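# Seat juicer sieve basket onto drive spindle

## Task

Lower the sieve basket so it sits seated on the drive spindle inside the white bowl ring of the juicer. At the end no gripper may be in contact with the basket, and the juicer must be upright with nothing of the robot touching it.

## Robot and tools

Robot: two arms, left_arm and right_arm, each with a two-finger gripper. Both base roots sit on the table plane. left_arm is at (-0.004, +0.262, 0) m with quat_wxyz (+0.999, 0, 0, -0.032). right_arm is at (+0.003, -0.339, 0) m with quat_wxyz (+1.000, 0, 0, -0.011). A camera stand is fixed behind them.

Frames: the scene frame has its origin at table-top height, halfway between the two nominal bases. +z points up, +x points out over the table, and +y points toward the left_arm side. Image left and right do not follow the arm names. Everything about an arm (hand positions, quaternions, velocities, targets, wrist-camera poses) is given in that arm's own base frame. The table and the fixed cameras use the scene frame. On the gripper, the fingers extend along its +z axis and part along its y axis. end_effector_position is the point between the pads, about 1 cm short of the fingertips. Reported poses may be off by a few cm. Friction and weight can leave a hand a few cm from its command even in free air.

Row format, shared by execute_actions and move: 16 numbers covering both arms, even if only one moves. The order is left_arm x, y, z, qw, qx, qy, qz, opening, then the same eight for right_arm. x, y, z are an absolute position in metres in that arm's base frame. The quaternion is an absolute orientation with w first. opening runs from -1 (closed) to +1 (fully open, 0.094 m).

To keep an arm parked, resend in every call the exact pose and opening from the last result before it stopped moving. Repeat a constant quaternion to hold an orientation rather than copying a drifted reading. Sending the measured pose can relieve a press. A 0 in the opening slot is a real command.

execute_actions(actions, cameras): actions is a list of actions. Each action is a list of up to 15 rows, one per 1/30 s control step, and one action lasts 0.5 s. If an action has fewer rows, its last row repeats. The call is rejected if any target lies more than 0.6 m from that gripper's current position along any of the gripper's axes. Per step, the controller limits commanded orientation to within 40 degrees of the measured one. The result's "Hand target" shows what the arm is actually heading for, so send the remainder next time. cameras takes a list of names, ["all"], or []. An empty actions list returns images and the full state.

move(target, speed, blend, opening_speed, grip_force, blocking, cameras): drives each gripper in a straight line to the absolute poses in target. target is one 16-number row or a list of up to 15 rows, with no 0.6 m limit.
- speed: m/s, 0.002 to 4.3, default 0.25. Rotation is capped at twice that value in rad/s. Give one value, or one per target.
- blend: in metres. It rounds corners at intermediate targets. 0 means stop at each one.
- opening_speed: per second on the -1..1 scale, at least 0.2. Use it for gentle closing.
- grip_force: newtons per pad, 10 to 50, either shared or one per arm. It persists until changed. Low values close slowly.
- blocking=false: returns after about 0.5 s while the move keeps going. A new move takes over from the running one.
- A move lasts at most 10 s. Its result adds a "move:" line with the outcome (done, off_target, moving, held, fault) and any limits (paced = pose clipped, held = steps withheld). "done" means the arm rests within 10 mm and 2 degrees of its target. Neither done nor off_target tells you whether there is contact.

wait(seconds 0-10, cameras): lets the scene run with the last commands held. stop(cameras): brakes a running move.

zoom_image(camera, region [x0,y0,x1,y1] in pixels, at most 504x504): enlarges part of a camera's latest image. Cameras are cam_head_left, cam_head_right, cam_left_wrist and cam_right_wrist, each 896x504. Wrist images can lag while the arm moves.

read_manual(section="licences"): returns licence text only.

finished_scene(scene): ends the current scene and takes its number. Nothing can be undone after it. Call it only when the basket is seated and released.

Result lines:
- grip_measured: the fingers' opening on the -1..1 scale. It reads up to about 2.5 mm wide when empty and somewhat narrower than the object when squeezing. To release, command well above it.
- grip_effort_nm: gripper motor effort. Negative means closing. It is not pad force.
- Joint positions: the last value is the opening in metres.
- Joint torques: include the arm's own weight and carry offsets and noise.
- Motor temperatures: MOTOR HOT appears at 85 °C. At 100 °C an OVER-TEMPERATURE FAULT drops that arm for 30-60 s. Holding loads, keeping an arm stretched out, or pushing toward an unreachable pose heats motors.
- Joint velocities: may read "within noise".
- Tool commands: current gripper commands.

Things to avoid:
- Dropping the basket or releasing it while it moves.
- Fast impacts or hard presses on the juicer or table.
- Tipping the juicer.
- Letting anything leave the table.
- Any contact or squeeze between the two arms. The clearance check does not cover the grippers or wrist cameras.
- Paths that pass close to an arm's own base, which can flip its shoulder. Route around the base.
- Nearly straight arms, where hands overshoot.
- Fast moves into contact. Approach slowly and not far past the surface.
- Arm fault stops, which also brake the other arm.

Loose objects may occasionally be nudged.

Each tool is called after "Request:" by a JSON object that holds its "op" and its "data".

## Session

Request:
{"op": "execute_actions", "data": {"actions": []}}

Scene clock: 0.00 s.
left_arm: end_effector_position=(+0.5948, +0.5834, +0.1853) grip_measured=+1.000 grip_effort_nm=n/a end_effector_quat_wxyz=(-0.387, +0.577, -0.334, -0.637) | right_arm: end_effector_position=(+0.3390, -0.3504, +0.2441) grip_measured=+1.000 grip_effort_nm=n/a end_effector_quat_wxyz=(+0.340, -0.036, +0.940, +0.004)
Joint positions: left_arm=[0.568 2.754 2.469 1.308 -1.442 0.998 0.094] | right_arm=[-1.001 1.385 1.204 -0.997 -0.589 -0.957 0.094]
Joint velocities: within noise
Joint torques (N m): no reading
Motor temperatures (°C): left_arm=[26 33 27 26 25 26 28] | right_arm=[30 31 26 25 29 26 25]
Heat: left arm: hottest shoulder 33 °C; right arm: hottest shoulder 31 °C.
Hand target: left_arm +0.5953, +0.5837, +0.1941; -0.394, +0.581, -0.326, -0.633 | right_arm +0.3433, -0.3572, +0.2589; +0.348, -0.041, +0.936, -0.009
Tool commands: left_gripper/opening=+1.0 right_gripper/opening=+1.0

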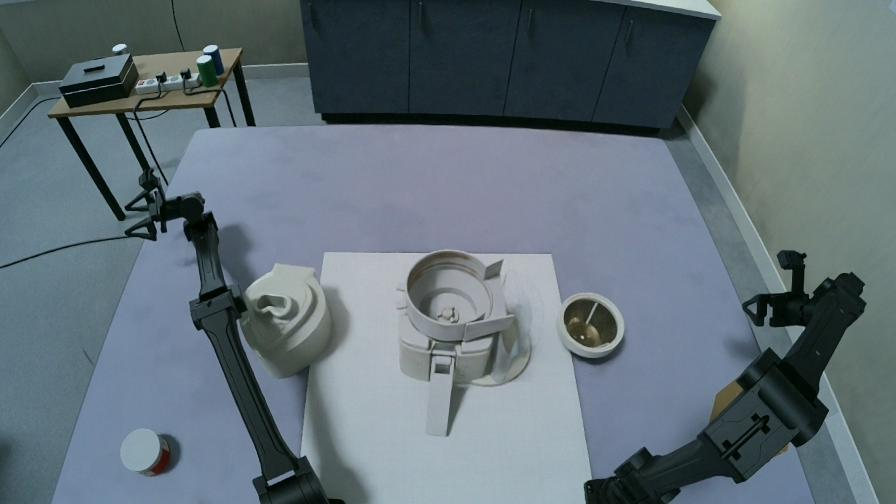

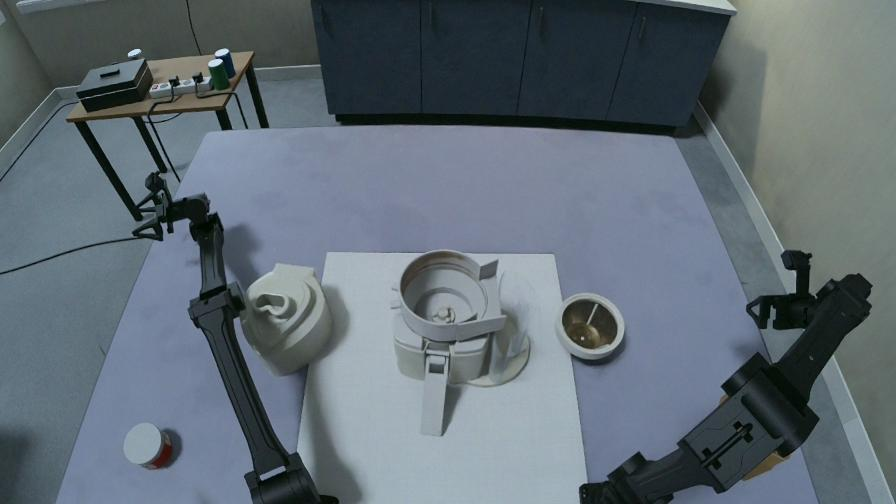

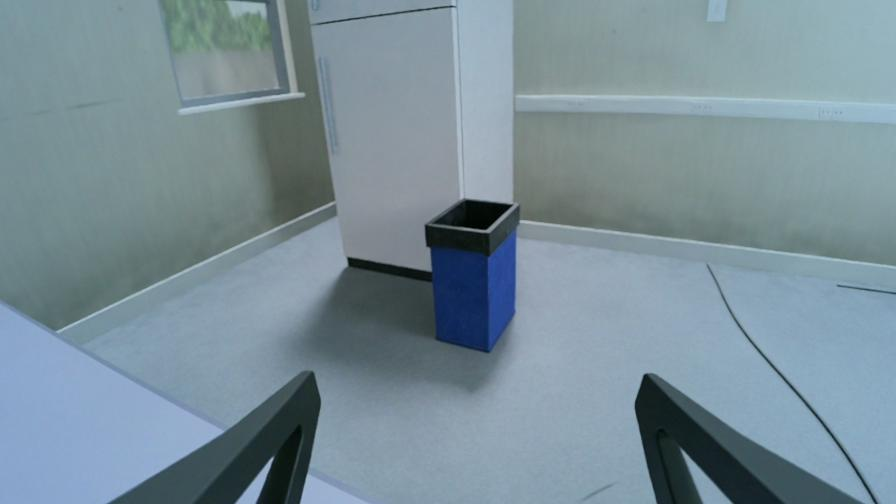

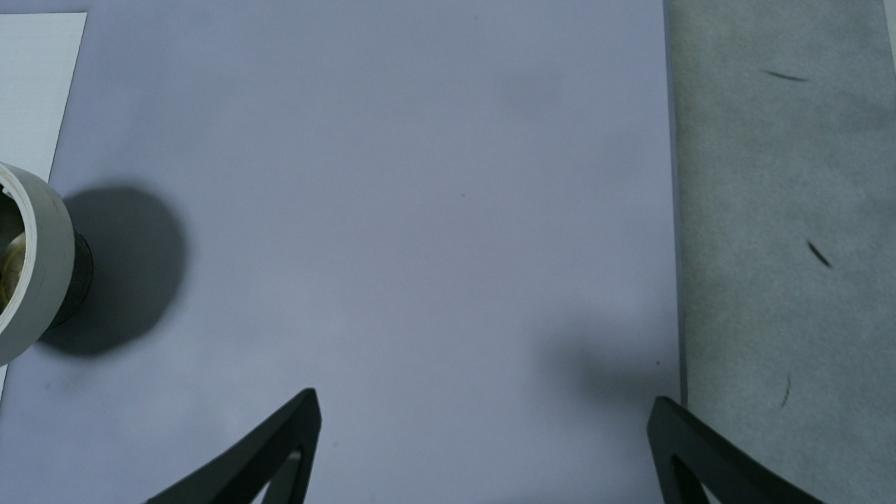

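Request:
{"op": "zoom_image", "data": {"camera": "cam_head_left", "region": [380, 230, 640, 440]}}

Request:
{"op": "zoom_image", "data": {"camera": "cam_head_right", "region": [380, 230, 640, 440]}}

Scaled by 1.938 from the camera's 896x504 image, which has a finer 1280x720 frame.

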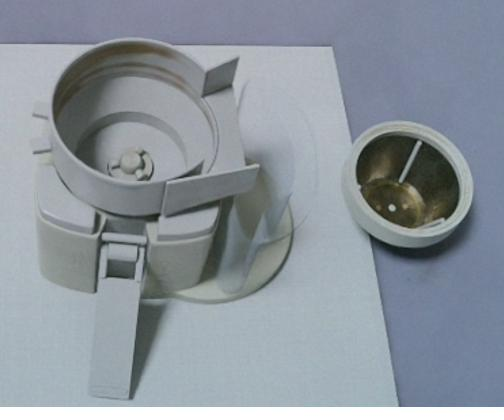

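Scaled by 1.938 from the camera's 896x504 image, which has a finer 1280x720 frame.

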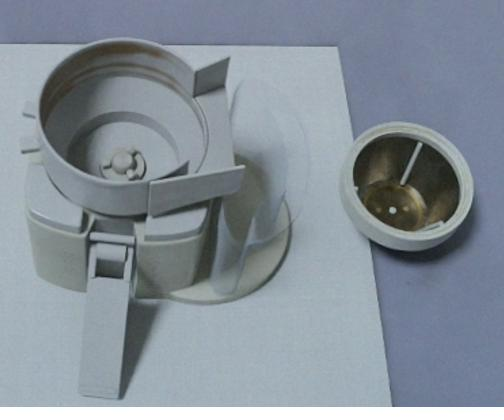

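Request:
{"op": "move", "data": {"target": [0.5948,0.5834,0.1853,-0.387,0.577,-0.334,-0.637,1,0.33,0.03,0.36,0.342,0,0.94,0,1], "speed": 0.4, "cameras": ["all"]}}

Request:
{"op": "zoom_image", "data": {"camera": "cam_right_wrist", "region": [196, 0, 700, 504]}}

Scene clock: 32.00 s.
left_arm: end_effector_position=(+0.5948, +0.5834, +0.1853) grip_measured=+1.000 grip_effort_nm=0.02 end_effector_quat_wxyz=(-0.387, +0.577, -0.334, -0.637) | right_arm: end_effector_position=(+0.3262, +0.0258, +0.3369) grip_measured=+1.000 grip_effort_nm=0.00 end_effector_quat_wxyz=(+0.327, -0.001, +0.945, -0.004)
Joint positions: left_arm=[0.568 2.754 2.469 1.308 -1.442 0.998 0.094] | right_arm=[0.125 0.787 1.013 -1.135 0.085 0.093 0.094]
Joint torques (N m): left_arm=[1.67 -27.34 9.81 0.7 0.65 -0.04] | right_arm=[0.67 -1.61 14.79 1.42 0.17 0.03]
Motor temperatures (°C): left_arm=[26 36 34 26 26 26 28] | right_arm=[30 31 34 24 29 25 25]
Heat: left arm: hottest shoulder 36 °C; right arm: hottest elbow 34 °C.
Hand target: left_arm +0.5947, +0.5835, +0.1852; -0.387, +0.577, -0.334, -0.637 | right_arm +0.3294, +0.0298, +0.3596; +0.342, +0.000, +0.940, +0.000
Off the commanded pose: left_arm 0.000 m, 0 deg | right_arm 0.024 m, 2 deg.
move: off_target (right_arm)
camera_calibration:
cam_right_wrist: T_world_to_cam=[[0.0269585, -0.999153, -0.0310805, 0.0389006], [-0.984299, -0.0211064, -0.175243, 0.430139], [0.174439, 0.0353167, -0.984034, 0.390451], [0, 0, 0, 1]] pos_world=[0.354227, 0.0341569, 0.460805]

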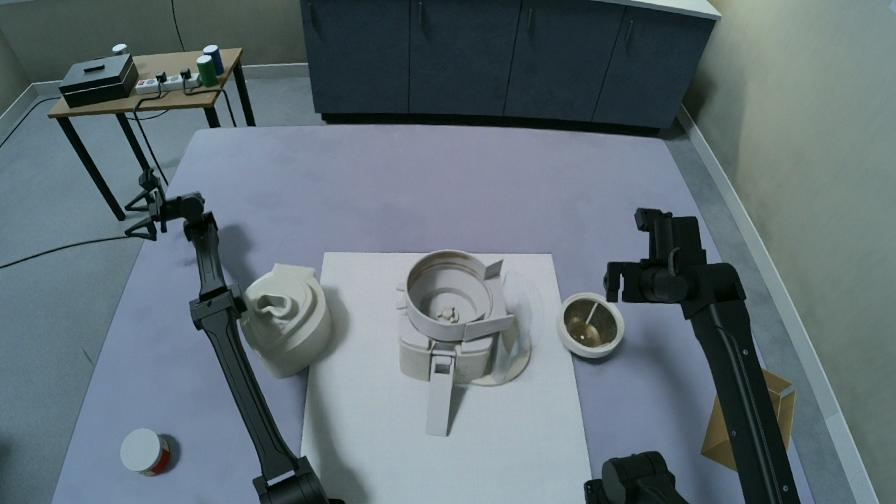

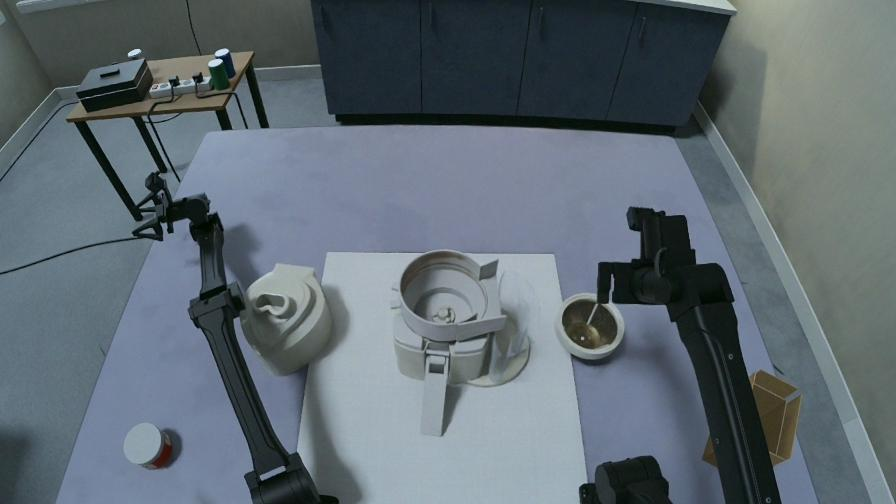

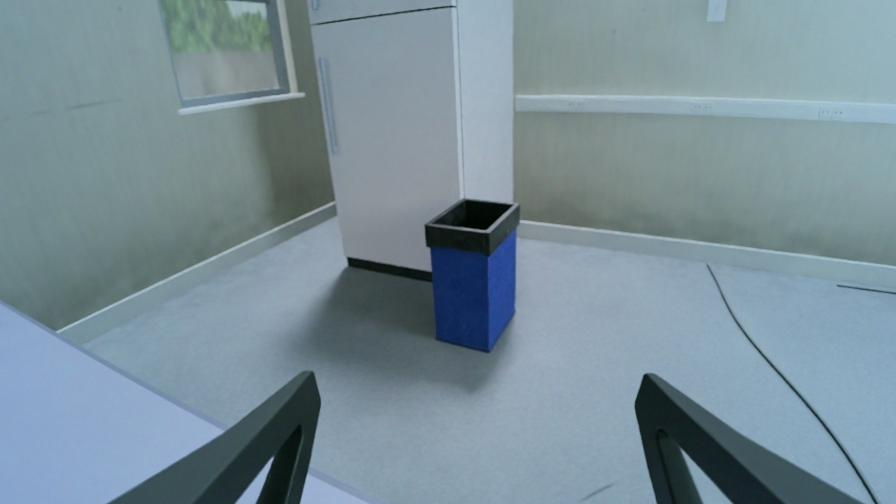

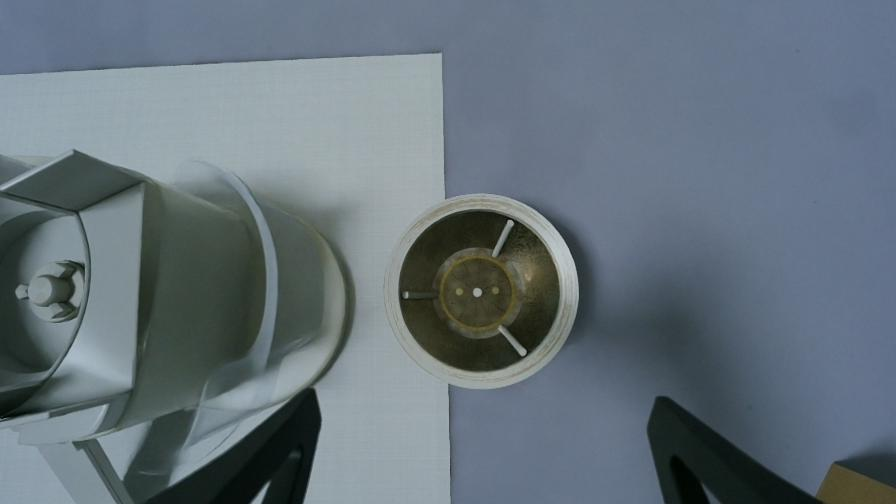

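Scaled by 1.000.

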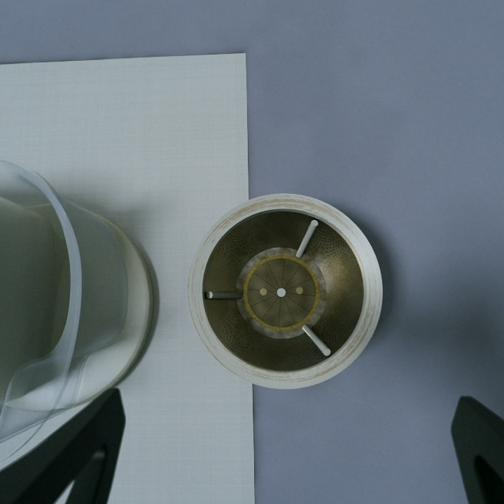

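Request:
{"op": "move", "data": {"target": [0.5948,0.5834,0.1853,-0.387,0.577,-0.334,-0.637,1,0.32,0.30,0.44,0.342,0,0.94,0,1], "speed": 0.4, "cameras": ["all"]}}

Scene clock: 43.70 s.
left_arm: end_effector_position=(+0.5948, +0.5834, +0.1853) grip_measured=+1.000 grip_effort_nm=0.02 end_effector_quat_wxyz=(-0.387, +0.577, -0.334, -0.637) | right_arm: end_effector_position=(+0.3165, +0.2940, +0.4103) grip_measured=+1.000 grip_effort_nm=0.00 end_effector_quat_wxyz=(+0.327, -0.013, +0.945, -0.021)
Joint positions: left_arm=[0.568 2.754 2.469 1.308 -1.442 0.998 0.094] | right_arm=[0.963 1.256 1.531 -1.452 0.554 0.823 0.094]
Joint torques (N m): left_arm=[1.79 -27.75 9.84 0.49 0.63 0] | right_arm=[-0.38 -7.41 15.99 0.81 0.56 0.05]
Heat: left arm: hottest shoulder 38 °C; right arm: hottest elbow 37 °C.
Hand target: left_arm +0.5947, +0.5835, +0.1852; -0.387, +0.577, -0.334, -0.637 | right_arm +0.3191, +0.2987, +0.4393; +0.342, +0.000, +0.940, +0.000
Off the commanded pose: left_arm 0.000 m, 0 deg | right_arm 0.030 m, 3 deg.
move: off_target (right_arm)
camera_calibration:
cam_right_wrist: T_world_to_cam=[[0.0374631, -0.999263, 0.00836798, 0.289943], [-0.984012, -0.0383478, -0.173928, 0.443517], [0.17412, -0.00171833, -0.984723, 0.466121], [0, 0, 0, 1]] pos_world=[0.344403, 0.307539, 0.533714]

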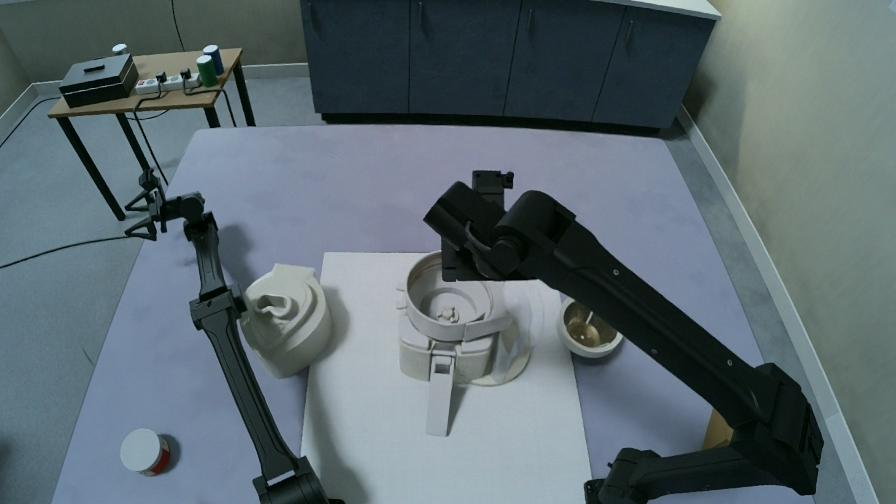

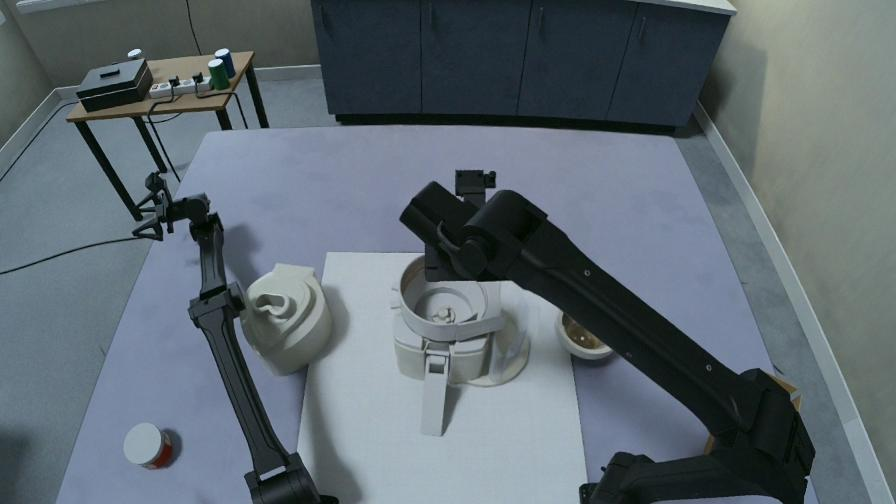

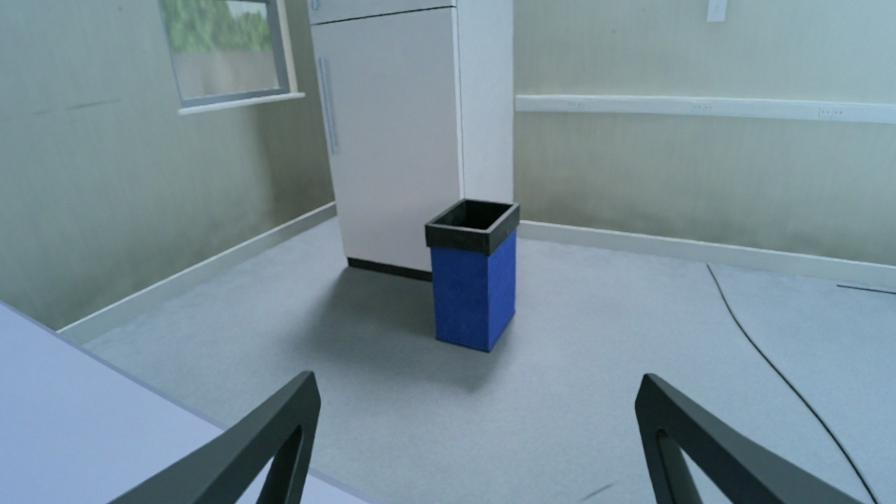

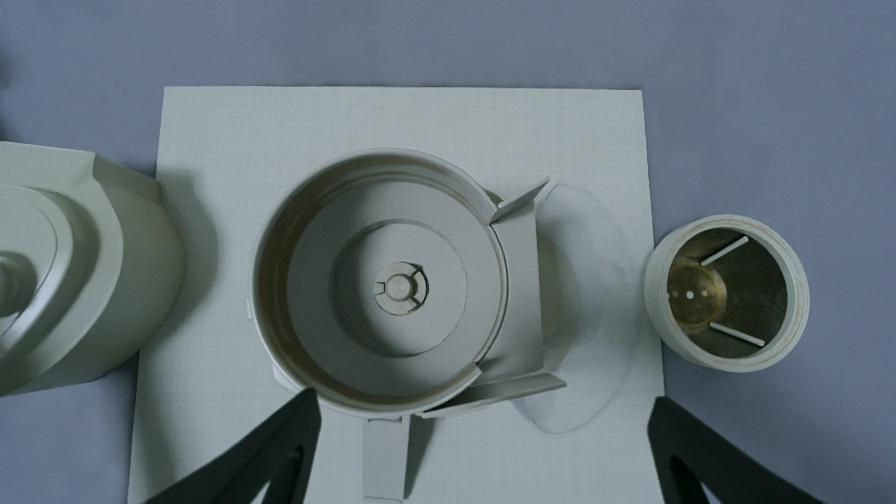

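Request:
{"op": "move", "data": {"target": [[0.5948,0.5834,0.1853,-0.387,0.577,-0.334,-0.637,1,0.386,-0.055,0.36,0,0,1,0,0.2],[0.5948,0.5834,0.1853,-0.387,0.577,-0.334,-0.637,1,0.388,-0.055,0.20,0,0,1,0,0.2]], "speed": 0.4, "cameras": ["cam_head_left","cam_right_wrist"]}}

Request:
{"op": "zoom_image", "data": {"camera": "cam_head_left", "region": [500, 200, 700, 400]}}

Scene clock: 69.00 s.
left_arm: end_effector_position=(+0.5948, +0.5834, +0.1853) grip_measured=+1.000 grip_effort_nm=0.02 end_effector_quat_wxyz=(-0.387, +0.577, -0.334, -0.637) | right_arm: end_effector_position=(+0.3866, -0.0559, +0.2000) grip_measured=+0.202 grip_effort_nm=-0.08 end_effector_quat_wxyz=(-0.007, +0.008, +1.000, +0.002)
Joint positions: left_arm=[0.568 2.754 2.469 1.308 -1.442 0.998 0.094] | right_arm=[-0.144 1.384 1.207 -1.408 -0.002 -0.128 0.056]
Joint torques (N m): left_arm=[1.79 -26.81 9.94 0.84 0.67 0.01] | right_arm=[0.03 -9.41 8.94 1.33 0.07 -0.2]
Motor temperatures (°C): left_arm=[26 40 36 26 26 26 28] | right_arm=[29 32 44 24 29 25 25]
Heat: left arm: hottest shoulder 40 °C; right arm: hottest elbow 44 °C.
Hand target: left_arm +0.5947, +0.5835, +0.1852; -0.387, +0.577, -0.334, -0.637 | right_arm +0.3880, -0.0549, +0.2000; +0.000, +0.000, +1.000, +0.000
Off the commanded pose: left_arm 0.000 m, 0 deg | right_arm 0.002 m, 1 deg.
move: done
camera_calibration:
cam_right_wrist: T_world_to_cam=[[-0.0202565, -0.998396, -0.0528617, -0.0260252], [-0.875513, -0.00781691, 0.483132, 0.290833], [-0.48277, 0.0560676, -0.87395, 0.481266], [0, 0, 0, 1]] pos_world=[0.486442, -0.0506935, 0.278716]
Images, in order (width x height): cam_head_left 896x504, cam_right_wrist 896x504.

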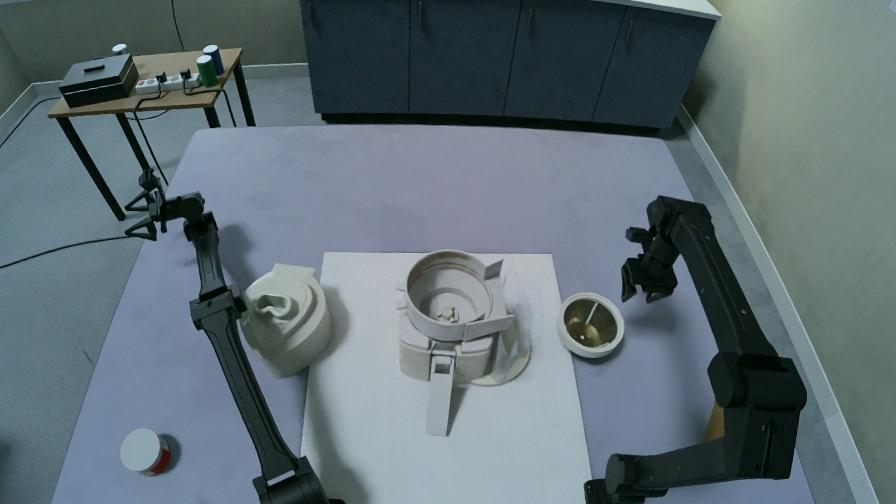

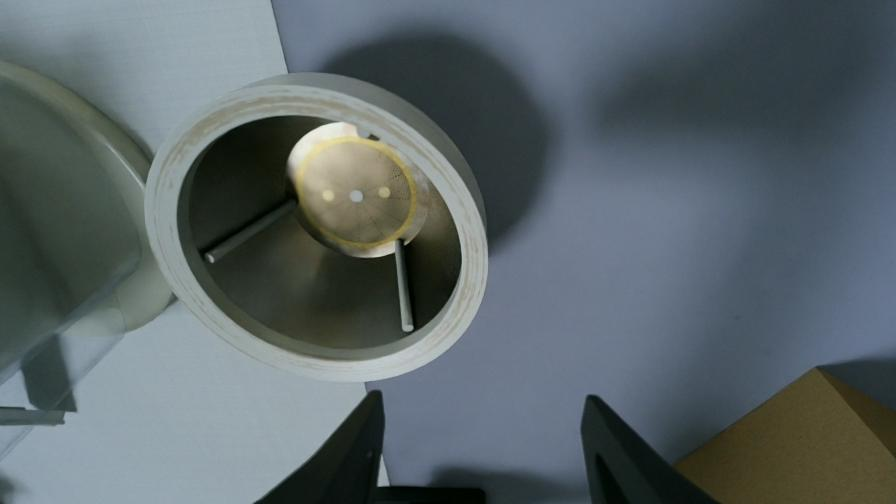

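Scaled by 2.520 from the camera's 896x504 image, which has a finer 1280x720 frame.

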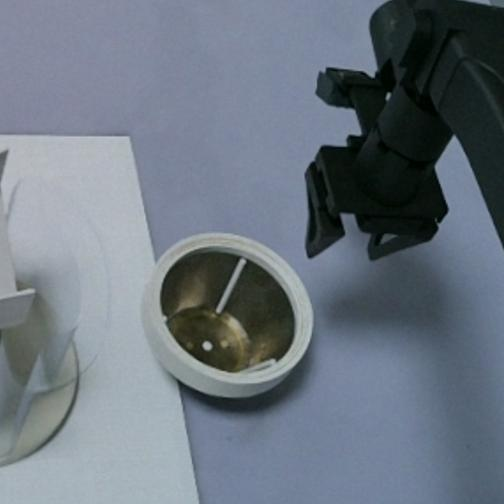

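Request:
{"op": "move", "data": {"target": [0.5948,0.5834,0.1853,-0.387,0.577,-0.334,-0.637,1,0.395,-0.052,0.088,0,0,1,0,0.2], "speed": 0.12, "cameras": ["cam_head_left","cam_right_wrist"]}}

Request:
{"op": "zoom_image", "data": {"camera": "cam_head_left", "region": [500, 200, 700, 400]}}

Scene clock: 78.17 s.
left_arm: end_effector_position=(+0.5948, +0.5834, +0.1853) grip_measured=+1.000 grip_effort_nm=0.02 end_effector_quat_wxyz=(-0.387, +0.577, -0.334, -0.637) | right_arm: end_effector_position=(+0.3951, -0.0561, +0.0933) grip_measured=+0.202 grip_effort_nm=-0.08 end_effector_quat_wxyz=(+0.000, +0.007, +1.000, +0.001)
Joint positions: left_arm=[0.568 2.754 2.469 1.308 -1.442 0.998 0.094] | right_arm=[-0.141 1.488 1.02 -1.102 -0.002 -0.128 0.056]
Joint torques (N m): left_arm=[2.2 -27.46 10.15 0.68 0.58 0.02] | right_arm=[0.56 -9.64 7.65 1.26 0.07 -0.11]
Heat: left arm: hottest shoulder 41 °C; right arm: hottest elbow 41 °C.
Hand target: left_arm +0.5947, +0.5835, +0.1852; -0.387, +0.577, -0.334, -0.637 | right_arm +0.3950, -0.0521, +0.0881; +0.000, +0.000, +1.000, +0.000
Off the commanded pose: left_arm 0.000 m, 0 deg | right_arm 0.007 m, 1 deg.
move: done
camera_calibration:
cam_right_wrist: T_world_to_cam=[[-0.0167951, -0.99856, -0.0509572, -0.0331788], [-0.882702, -0.00913005, 0.469844, 0.353809], [-0.469632, 0.0528711, -0.881278, 0.387462], [0, 0, 0, 1]] pos_world=[0.493716, -0.0503862, 0.173536]
Images, in order (width x height): cam_head_left 896x504, cam_right_wrist 896x504.

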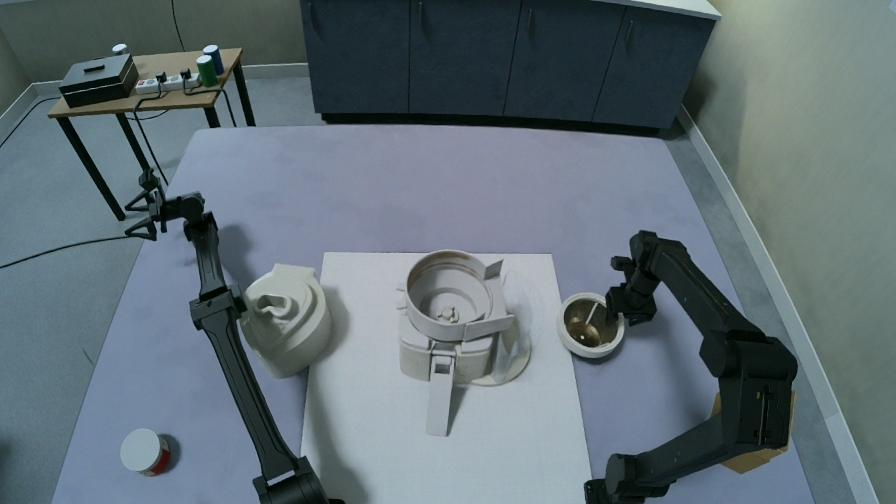

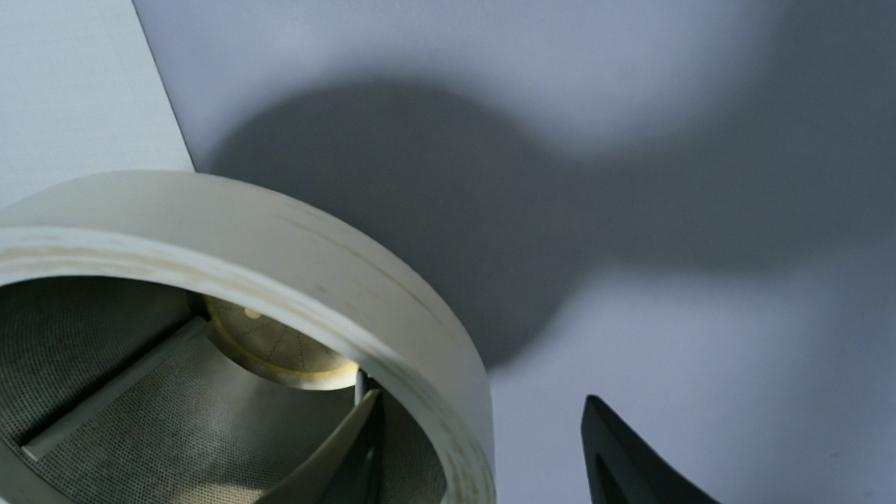

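Scaled by 2.520 from the camera's 896x504 image, which has a finer 1280x720 frame.

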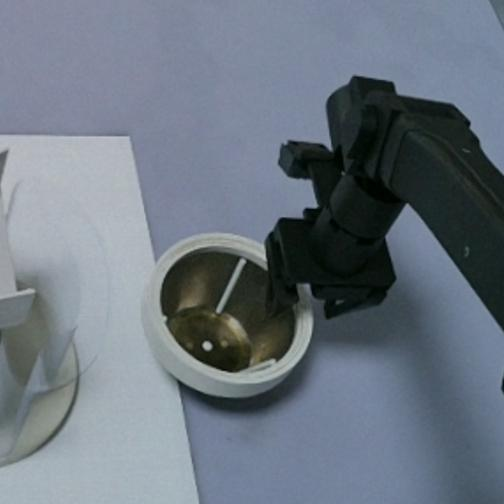

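Request:
{"op": "move", "data": {"target": [[0.5948,0.5834,0.1853,-0.387,0.577,-0.334,-0.637,1,0.395,-0.052,0.086,0,0,1,0,-1],[0.5948,0.5834,0.1853,-0.387,0.577,-0.334,-0.637,1,0.395,-0.052,0.13,0,0,1,0,-1]], "speed": 0.1, "opening_speed": 1.0, "cameras": ["cam_head_left","cam_right_wrist"]}}

Request:
{"op": "zoom_image", "data": {"camera": "cam_head_left", "region": [500, 200, 700, 400]}}

Scene clock: 86.07 s.
left_arm: end_effector_position=(+0.5948, +0.5834, +0.1853) grip_measured=+1.000 grip_effort_nm=0.02 end_effector_quat_wxyz=(-0.387, +0.577, -0.334, -0.637) | right_arm: end_effector_position=(+0.3745, -0.0526, +0.1023) grip_measured=-0.727 grip_effort_nm=-1.03 end_effector_quat_wxyz=(-0.032, +0.003, +0.999, +0.004)
Joint positions: left_arm=[0.568 2.754 2.469 1.308 -1.442 0.998 0.094] | right_arm=[-0.138 1.465 1.02 -1.19 0 -0.131 0.013]
Joint torques (N m): left_arm=[1.32 -27.05 9.89 0.46 0.6 -0.02] | right_arm=[0.21 -10.93 12.94 0.03 -0.02 -0.05]
Heat: left arm: hottest shoulder 42 °C; right arm: hottest elbow 41 °C.
Hand target: left_arm +0.5947, +0.5835, +0.1852; -0.387, +0.577, -0.334, -0.637 | right_arm +0.3937, -0.0518, +0.1299; +0.000, +0.000, +1.000, +0.000
Off the commanded pose: left_arm 0.000 m, 0 deg | right_arm 0.035 m, 4 deg.
move: off_target (right_arm)
camera_calibration:
cam_right_wrist: T_world_to_cam=[[-0.0137802, -0.998307, -0.05651, -0.0301741], [-0.850464, -0.0180197, 0.525725, 0.313253], [-0.525853, 0.0553043, -0.848775, 0.403326], [0, 0, 0, 1]] pos_world=[0.478085, -0.046784, 0.175944]
Images, in order (width x height): cam_head_left 896x504, cam_right_wrist 896x504.

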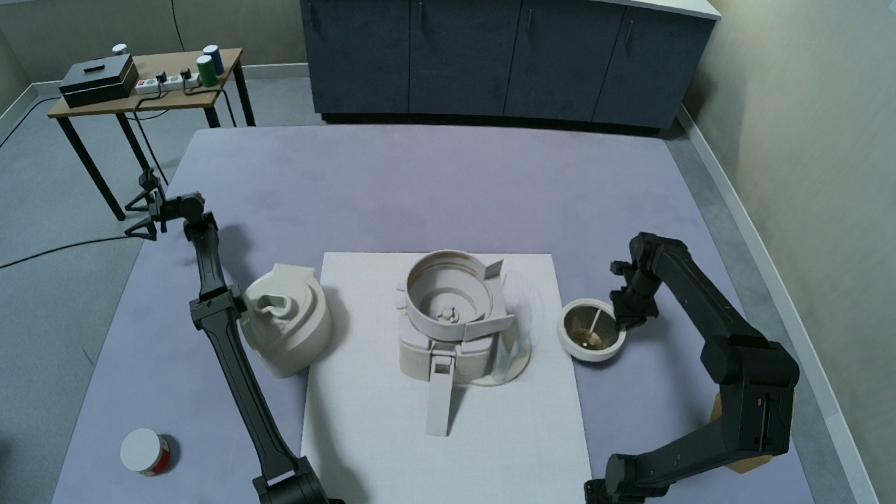

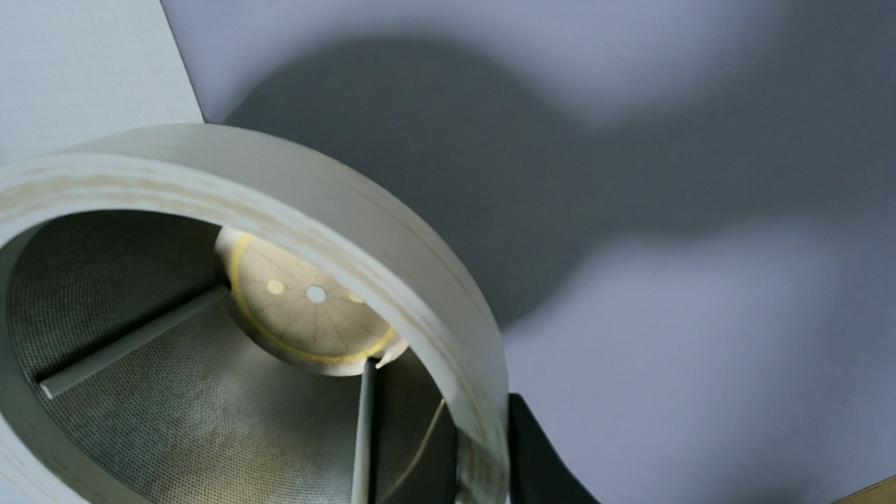

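Scaled by 2.520 from the camera's 896x504 image, which has a finer 1280x720 frame.

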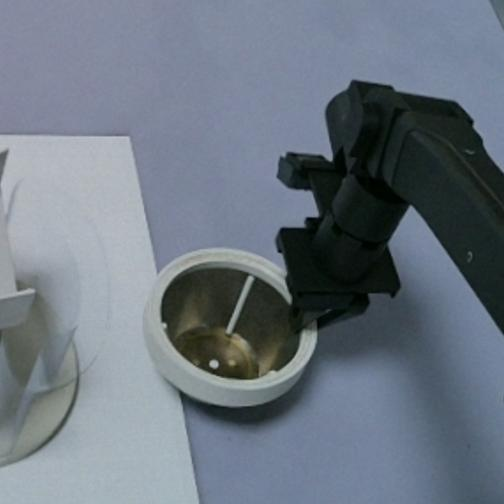

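Request:
{"op": "move", "data": {"target": [0.5948,0.5834,0.1853,-0.387,0.577,-0.334,-0.637,1,0.40,-0.052,0.39,0,0,1,0,-1], "speed": 0.2, "cameras": ["cam_head_left","cam_right_wrist"]}}

Request:
{"op": "zoom_image", "data": {"camera": "cam_head_left", "region": [400, 150, 700, 400]}}

Scene clock: 91.97 s.
left_arm: end_effector_position=(+0.5948, +0.5834, +0.1853) grip_measured=+1.000 grip_effort_nm=0.02 end_effector_quat_wxyz=(-0.387, +0.577, -0.334, -0.637) | right_arm: end_effector_position=(+0.3905, -0.0549, +0.3582) grip_measured=-0.727 grip_effort_nm=-1.03 end_effector_quat_wxyz=(+0.056, +0.003, +0.998, -0.008)
Joint positions: left_arm=[0.568 2.754 2.469 1.308 -1.442 0.998 0.094] | right_arm=[-0.138 1.324 1.563 -1.696 0.001 -0.131 0.013]
Joint torques (N m): left_arm=[1.55 -27.81 9.8 0.49 0.58 0] | right_arm=[0.32 -8.7 15.88 0.49 -0.02 -0.03]
Heat: left arm: hottest shoulder 43 °C; right arm: hottest elbow 42 °C.
Hand target: left_arm +0.5947, +0.5835, +0.1852; -0.387, +0.577, -0.334, -0.637 | right_arm +0.3982, -0.0518, +0.3885; +0.088, +0.000, +0.996, -0.011
Off the commanded pose: left_arm 0.000 m, 0 deg | right_arm 0.033 m, 7 deg.
joint sent to its limit (right arm) — joint 4 (wrist pitch), lower limit. The joint targets are off in orientation, not in position.
move: off_target (right_arm)
camera_calibration:
cam_right_wrist: T_world_to_cam=[[-0.00581615, -0.999426, -0.0333731, -0.0291575], [-0.929387, -0.00691462, 0.369043, 0.279746], [-0.369062, 0.0331629, -0.928813, 0.595357], [0, 0, 0, 1]] pos_world=[0.479546, -0.0469502, 0.448764]
Images, in order (width x height): cam_head_left 896x504, cam_right_wrist 896x504.

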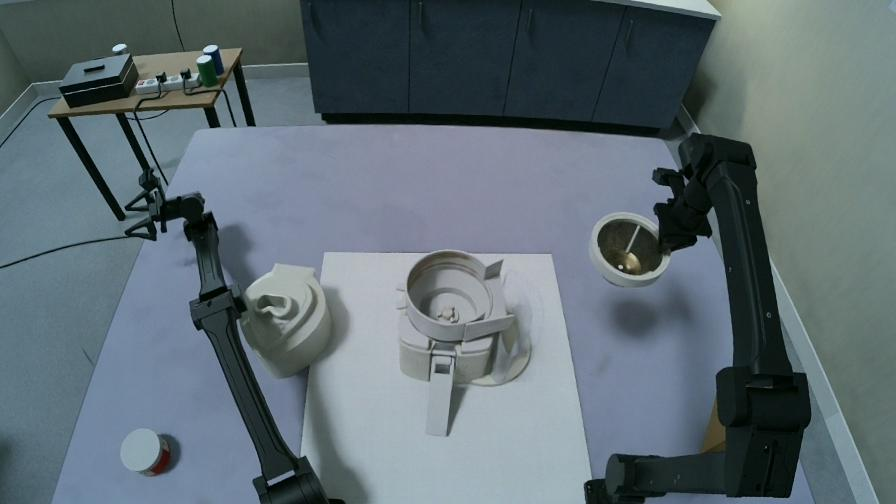

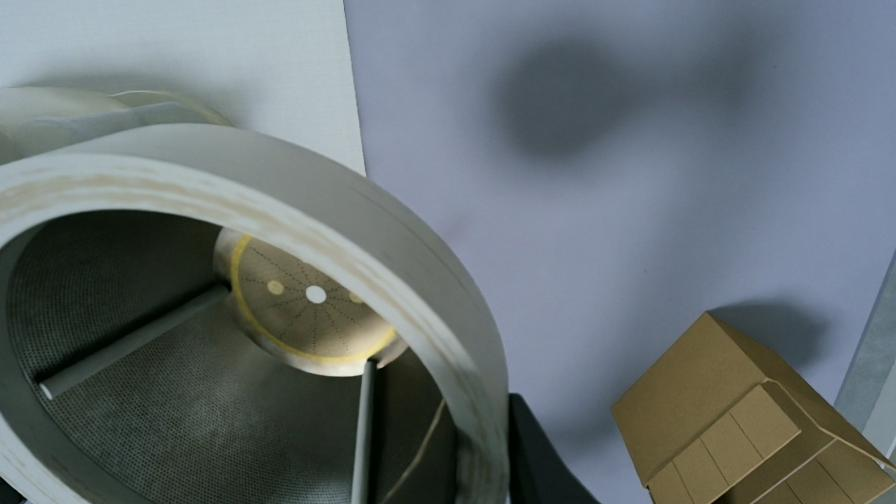

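Scaled by 1.680 from the camera's 896x504 image, which has a finer 1280x720 frame.

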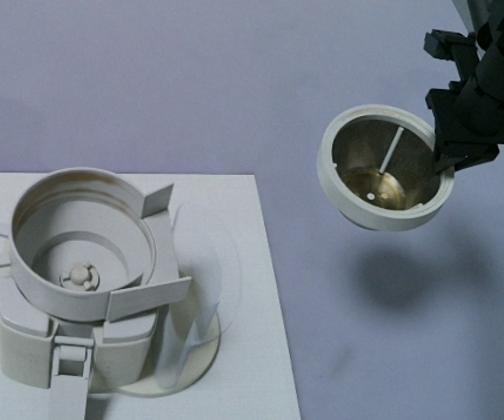

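Request:
{"op": "move", "data": {"target": [0.5948,0.5834,0.1853,-0.387,0.577,-0.334,-0.637,1,0.395,0.275,0.375,0,0,1,0,-1], "speed": 0.2, "cameras": ["cam_head_left","cam_head_right","cam_right_wrist"]}}

Request:
{"op": "zoom_image", "data": {"camera": "cam_head_left", "region": [350, 150, 650, 400]}}

Request:
{"op": "zoom_image", "data": {"camera": "cam_head_right", "region": [350, 150, 650, 400]}}

Scene clock: 103.47 s.
left_arm: end_effector_position=(+0.5948, +0.5834, +0.1853) grip_measured=+1.000 grip_effort_nm=0.02 end_effector_quat_wxyz=(-0.387, +0.577, -0.334, -0.637) | right_arm: end_effector_position=(+0.3864, +0.2680, +0.3385) grip_measured=-0.727 grip_effort_nm=-1.03 end_effector_quat_wxyz=(+0.030, -0.007, +0.999, +0.018)
Joint positions: left_arm=[0.568 2.754 2.469 1.308 -1.442 0.998 0.094] | right_arm=[0.609 1.541 1.738 -1.698 0.005 0.595 0.013]
Joint torques (N m): left_arm=[1.32 -26.7 10.04 0.88 0.64 -0.01] | right_arm=[-0.67 -12.63 16.47 0.35 -0.11 0.06]
Heat: left arm: hottest shoulder 43 °C; right arm: hottest elbow 45 °C.
Hand target: left_arm +0.5947, +0.5835, +0.1852; -0.387, +0.577, -0.334, -0.637 | right_arm +0.3929, +0.2736, +0.3737; +0.061, -0.001, +0.997, +0.042
Off the commanded pose: left_arm 0.000 m, 0 deg | right_arm 0.038 m, 4 deg.
joint sent to its limit (right arm) — joint 4 (wrist pitch), lower limit. The joint targets are off in orientation, not in position.
move: off_target (right_arm)
camera_calibration:
cam_right_wrist: T_world_to_cam=[[0.0143962, -0.996355, -0.084082, 0.301305], [-0.90854, -0.0481502, 0.415013, 0.272936], [-0.417549, 0.0704172, -0.905922, 0.565766], [0, 0, 0, 1]] pos_world=[0.47987, 0.273509, 0.424602]
Images, in order (width x height): cam_head_left 896x504, cam_head_right 896x504, cam_right_wrist 896x504.

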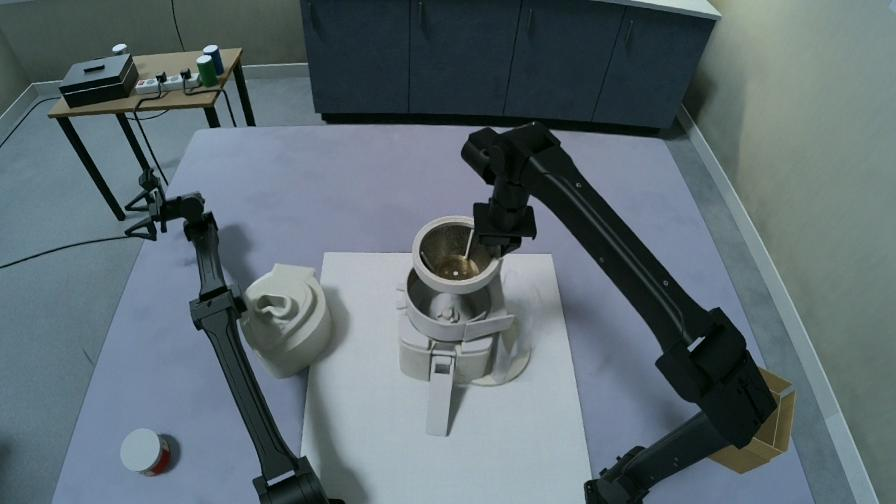

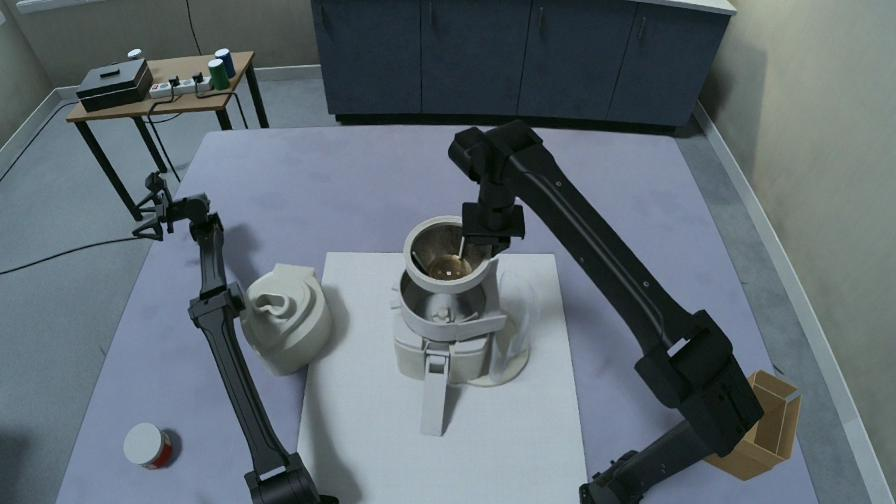

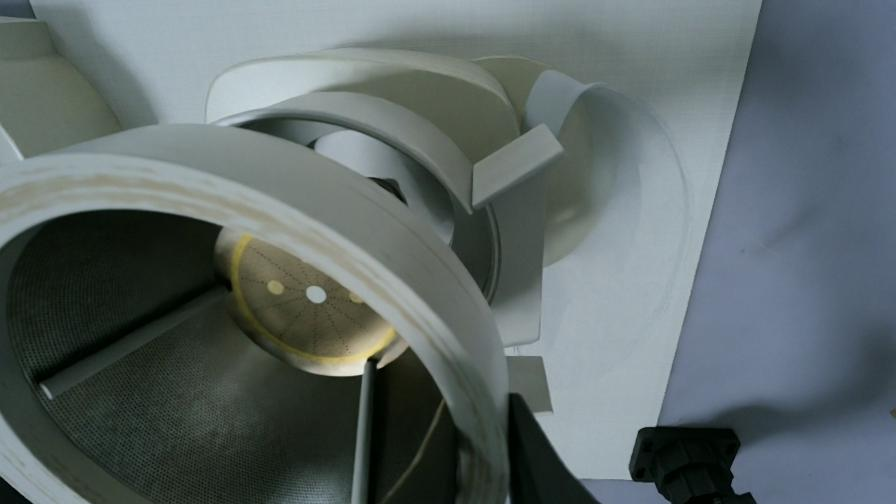

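Scaled by 1.680 from the camera's 896x504 image, which has a finer 1280x720 frame.

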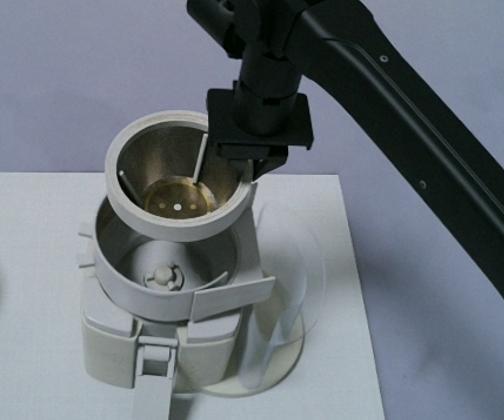

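Scaled by 1.680 from the camera's 896x504 image, which has a finer 1280x720 frame.

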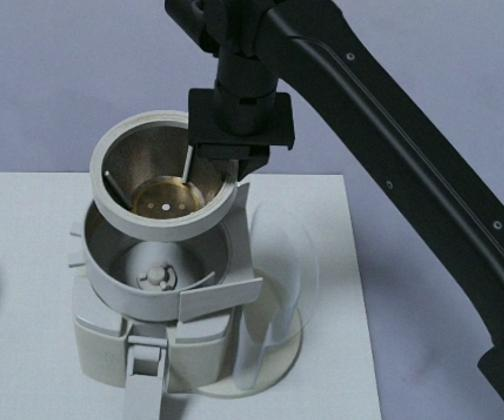

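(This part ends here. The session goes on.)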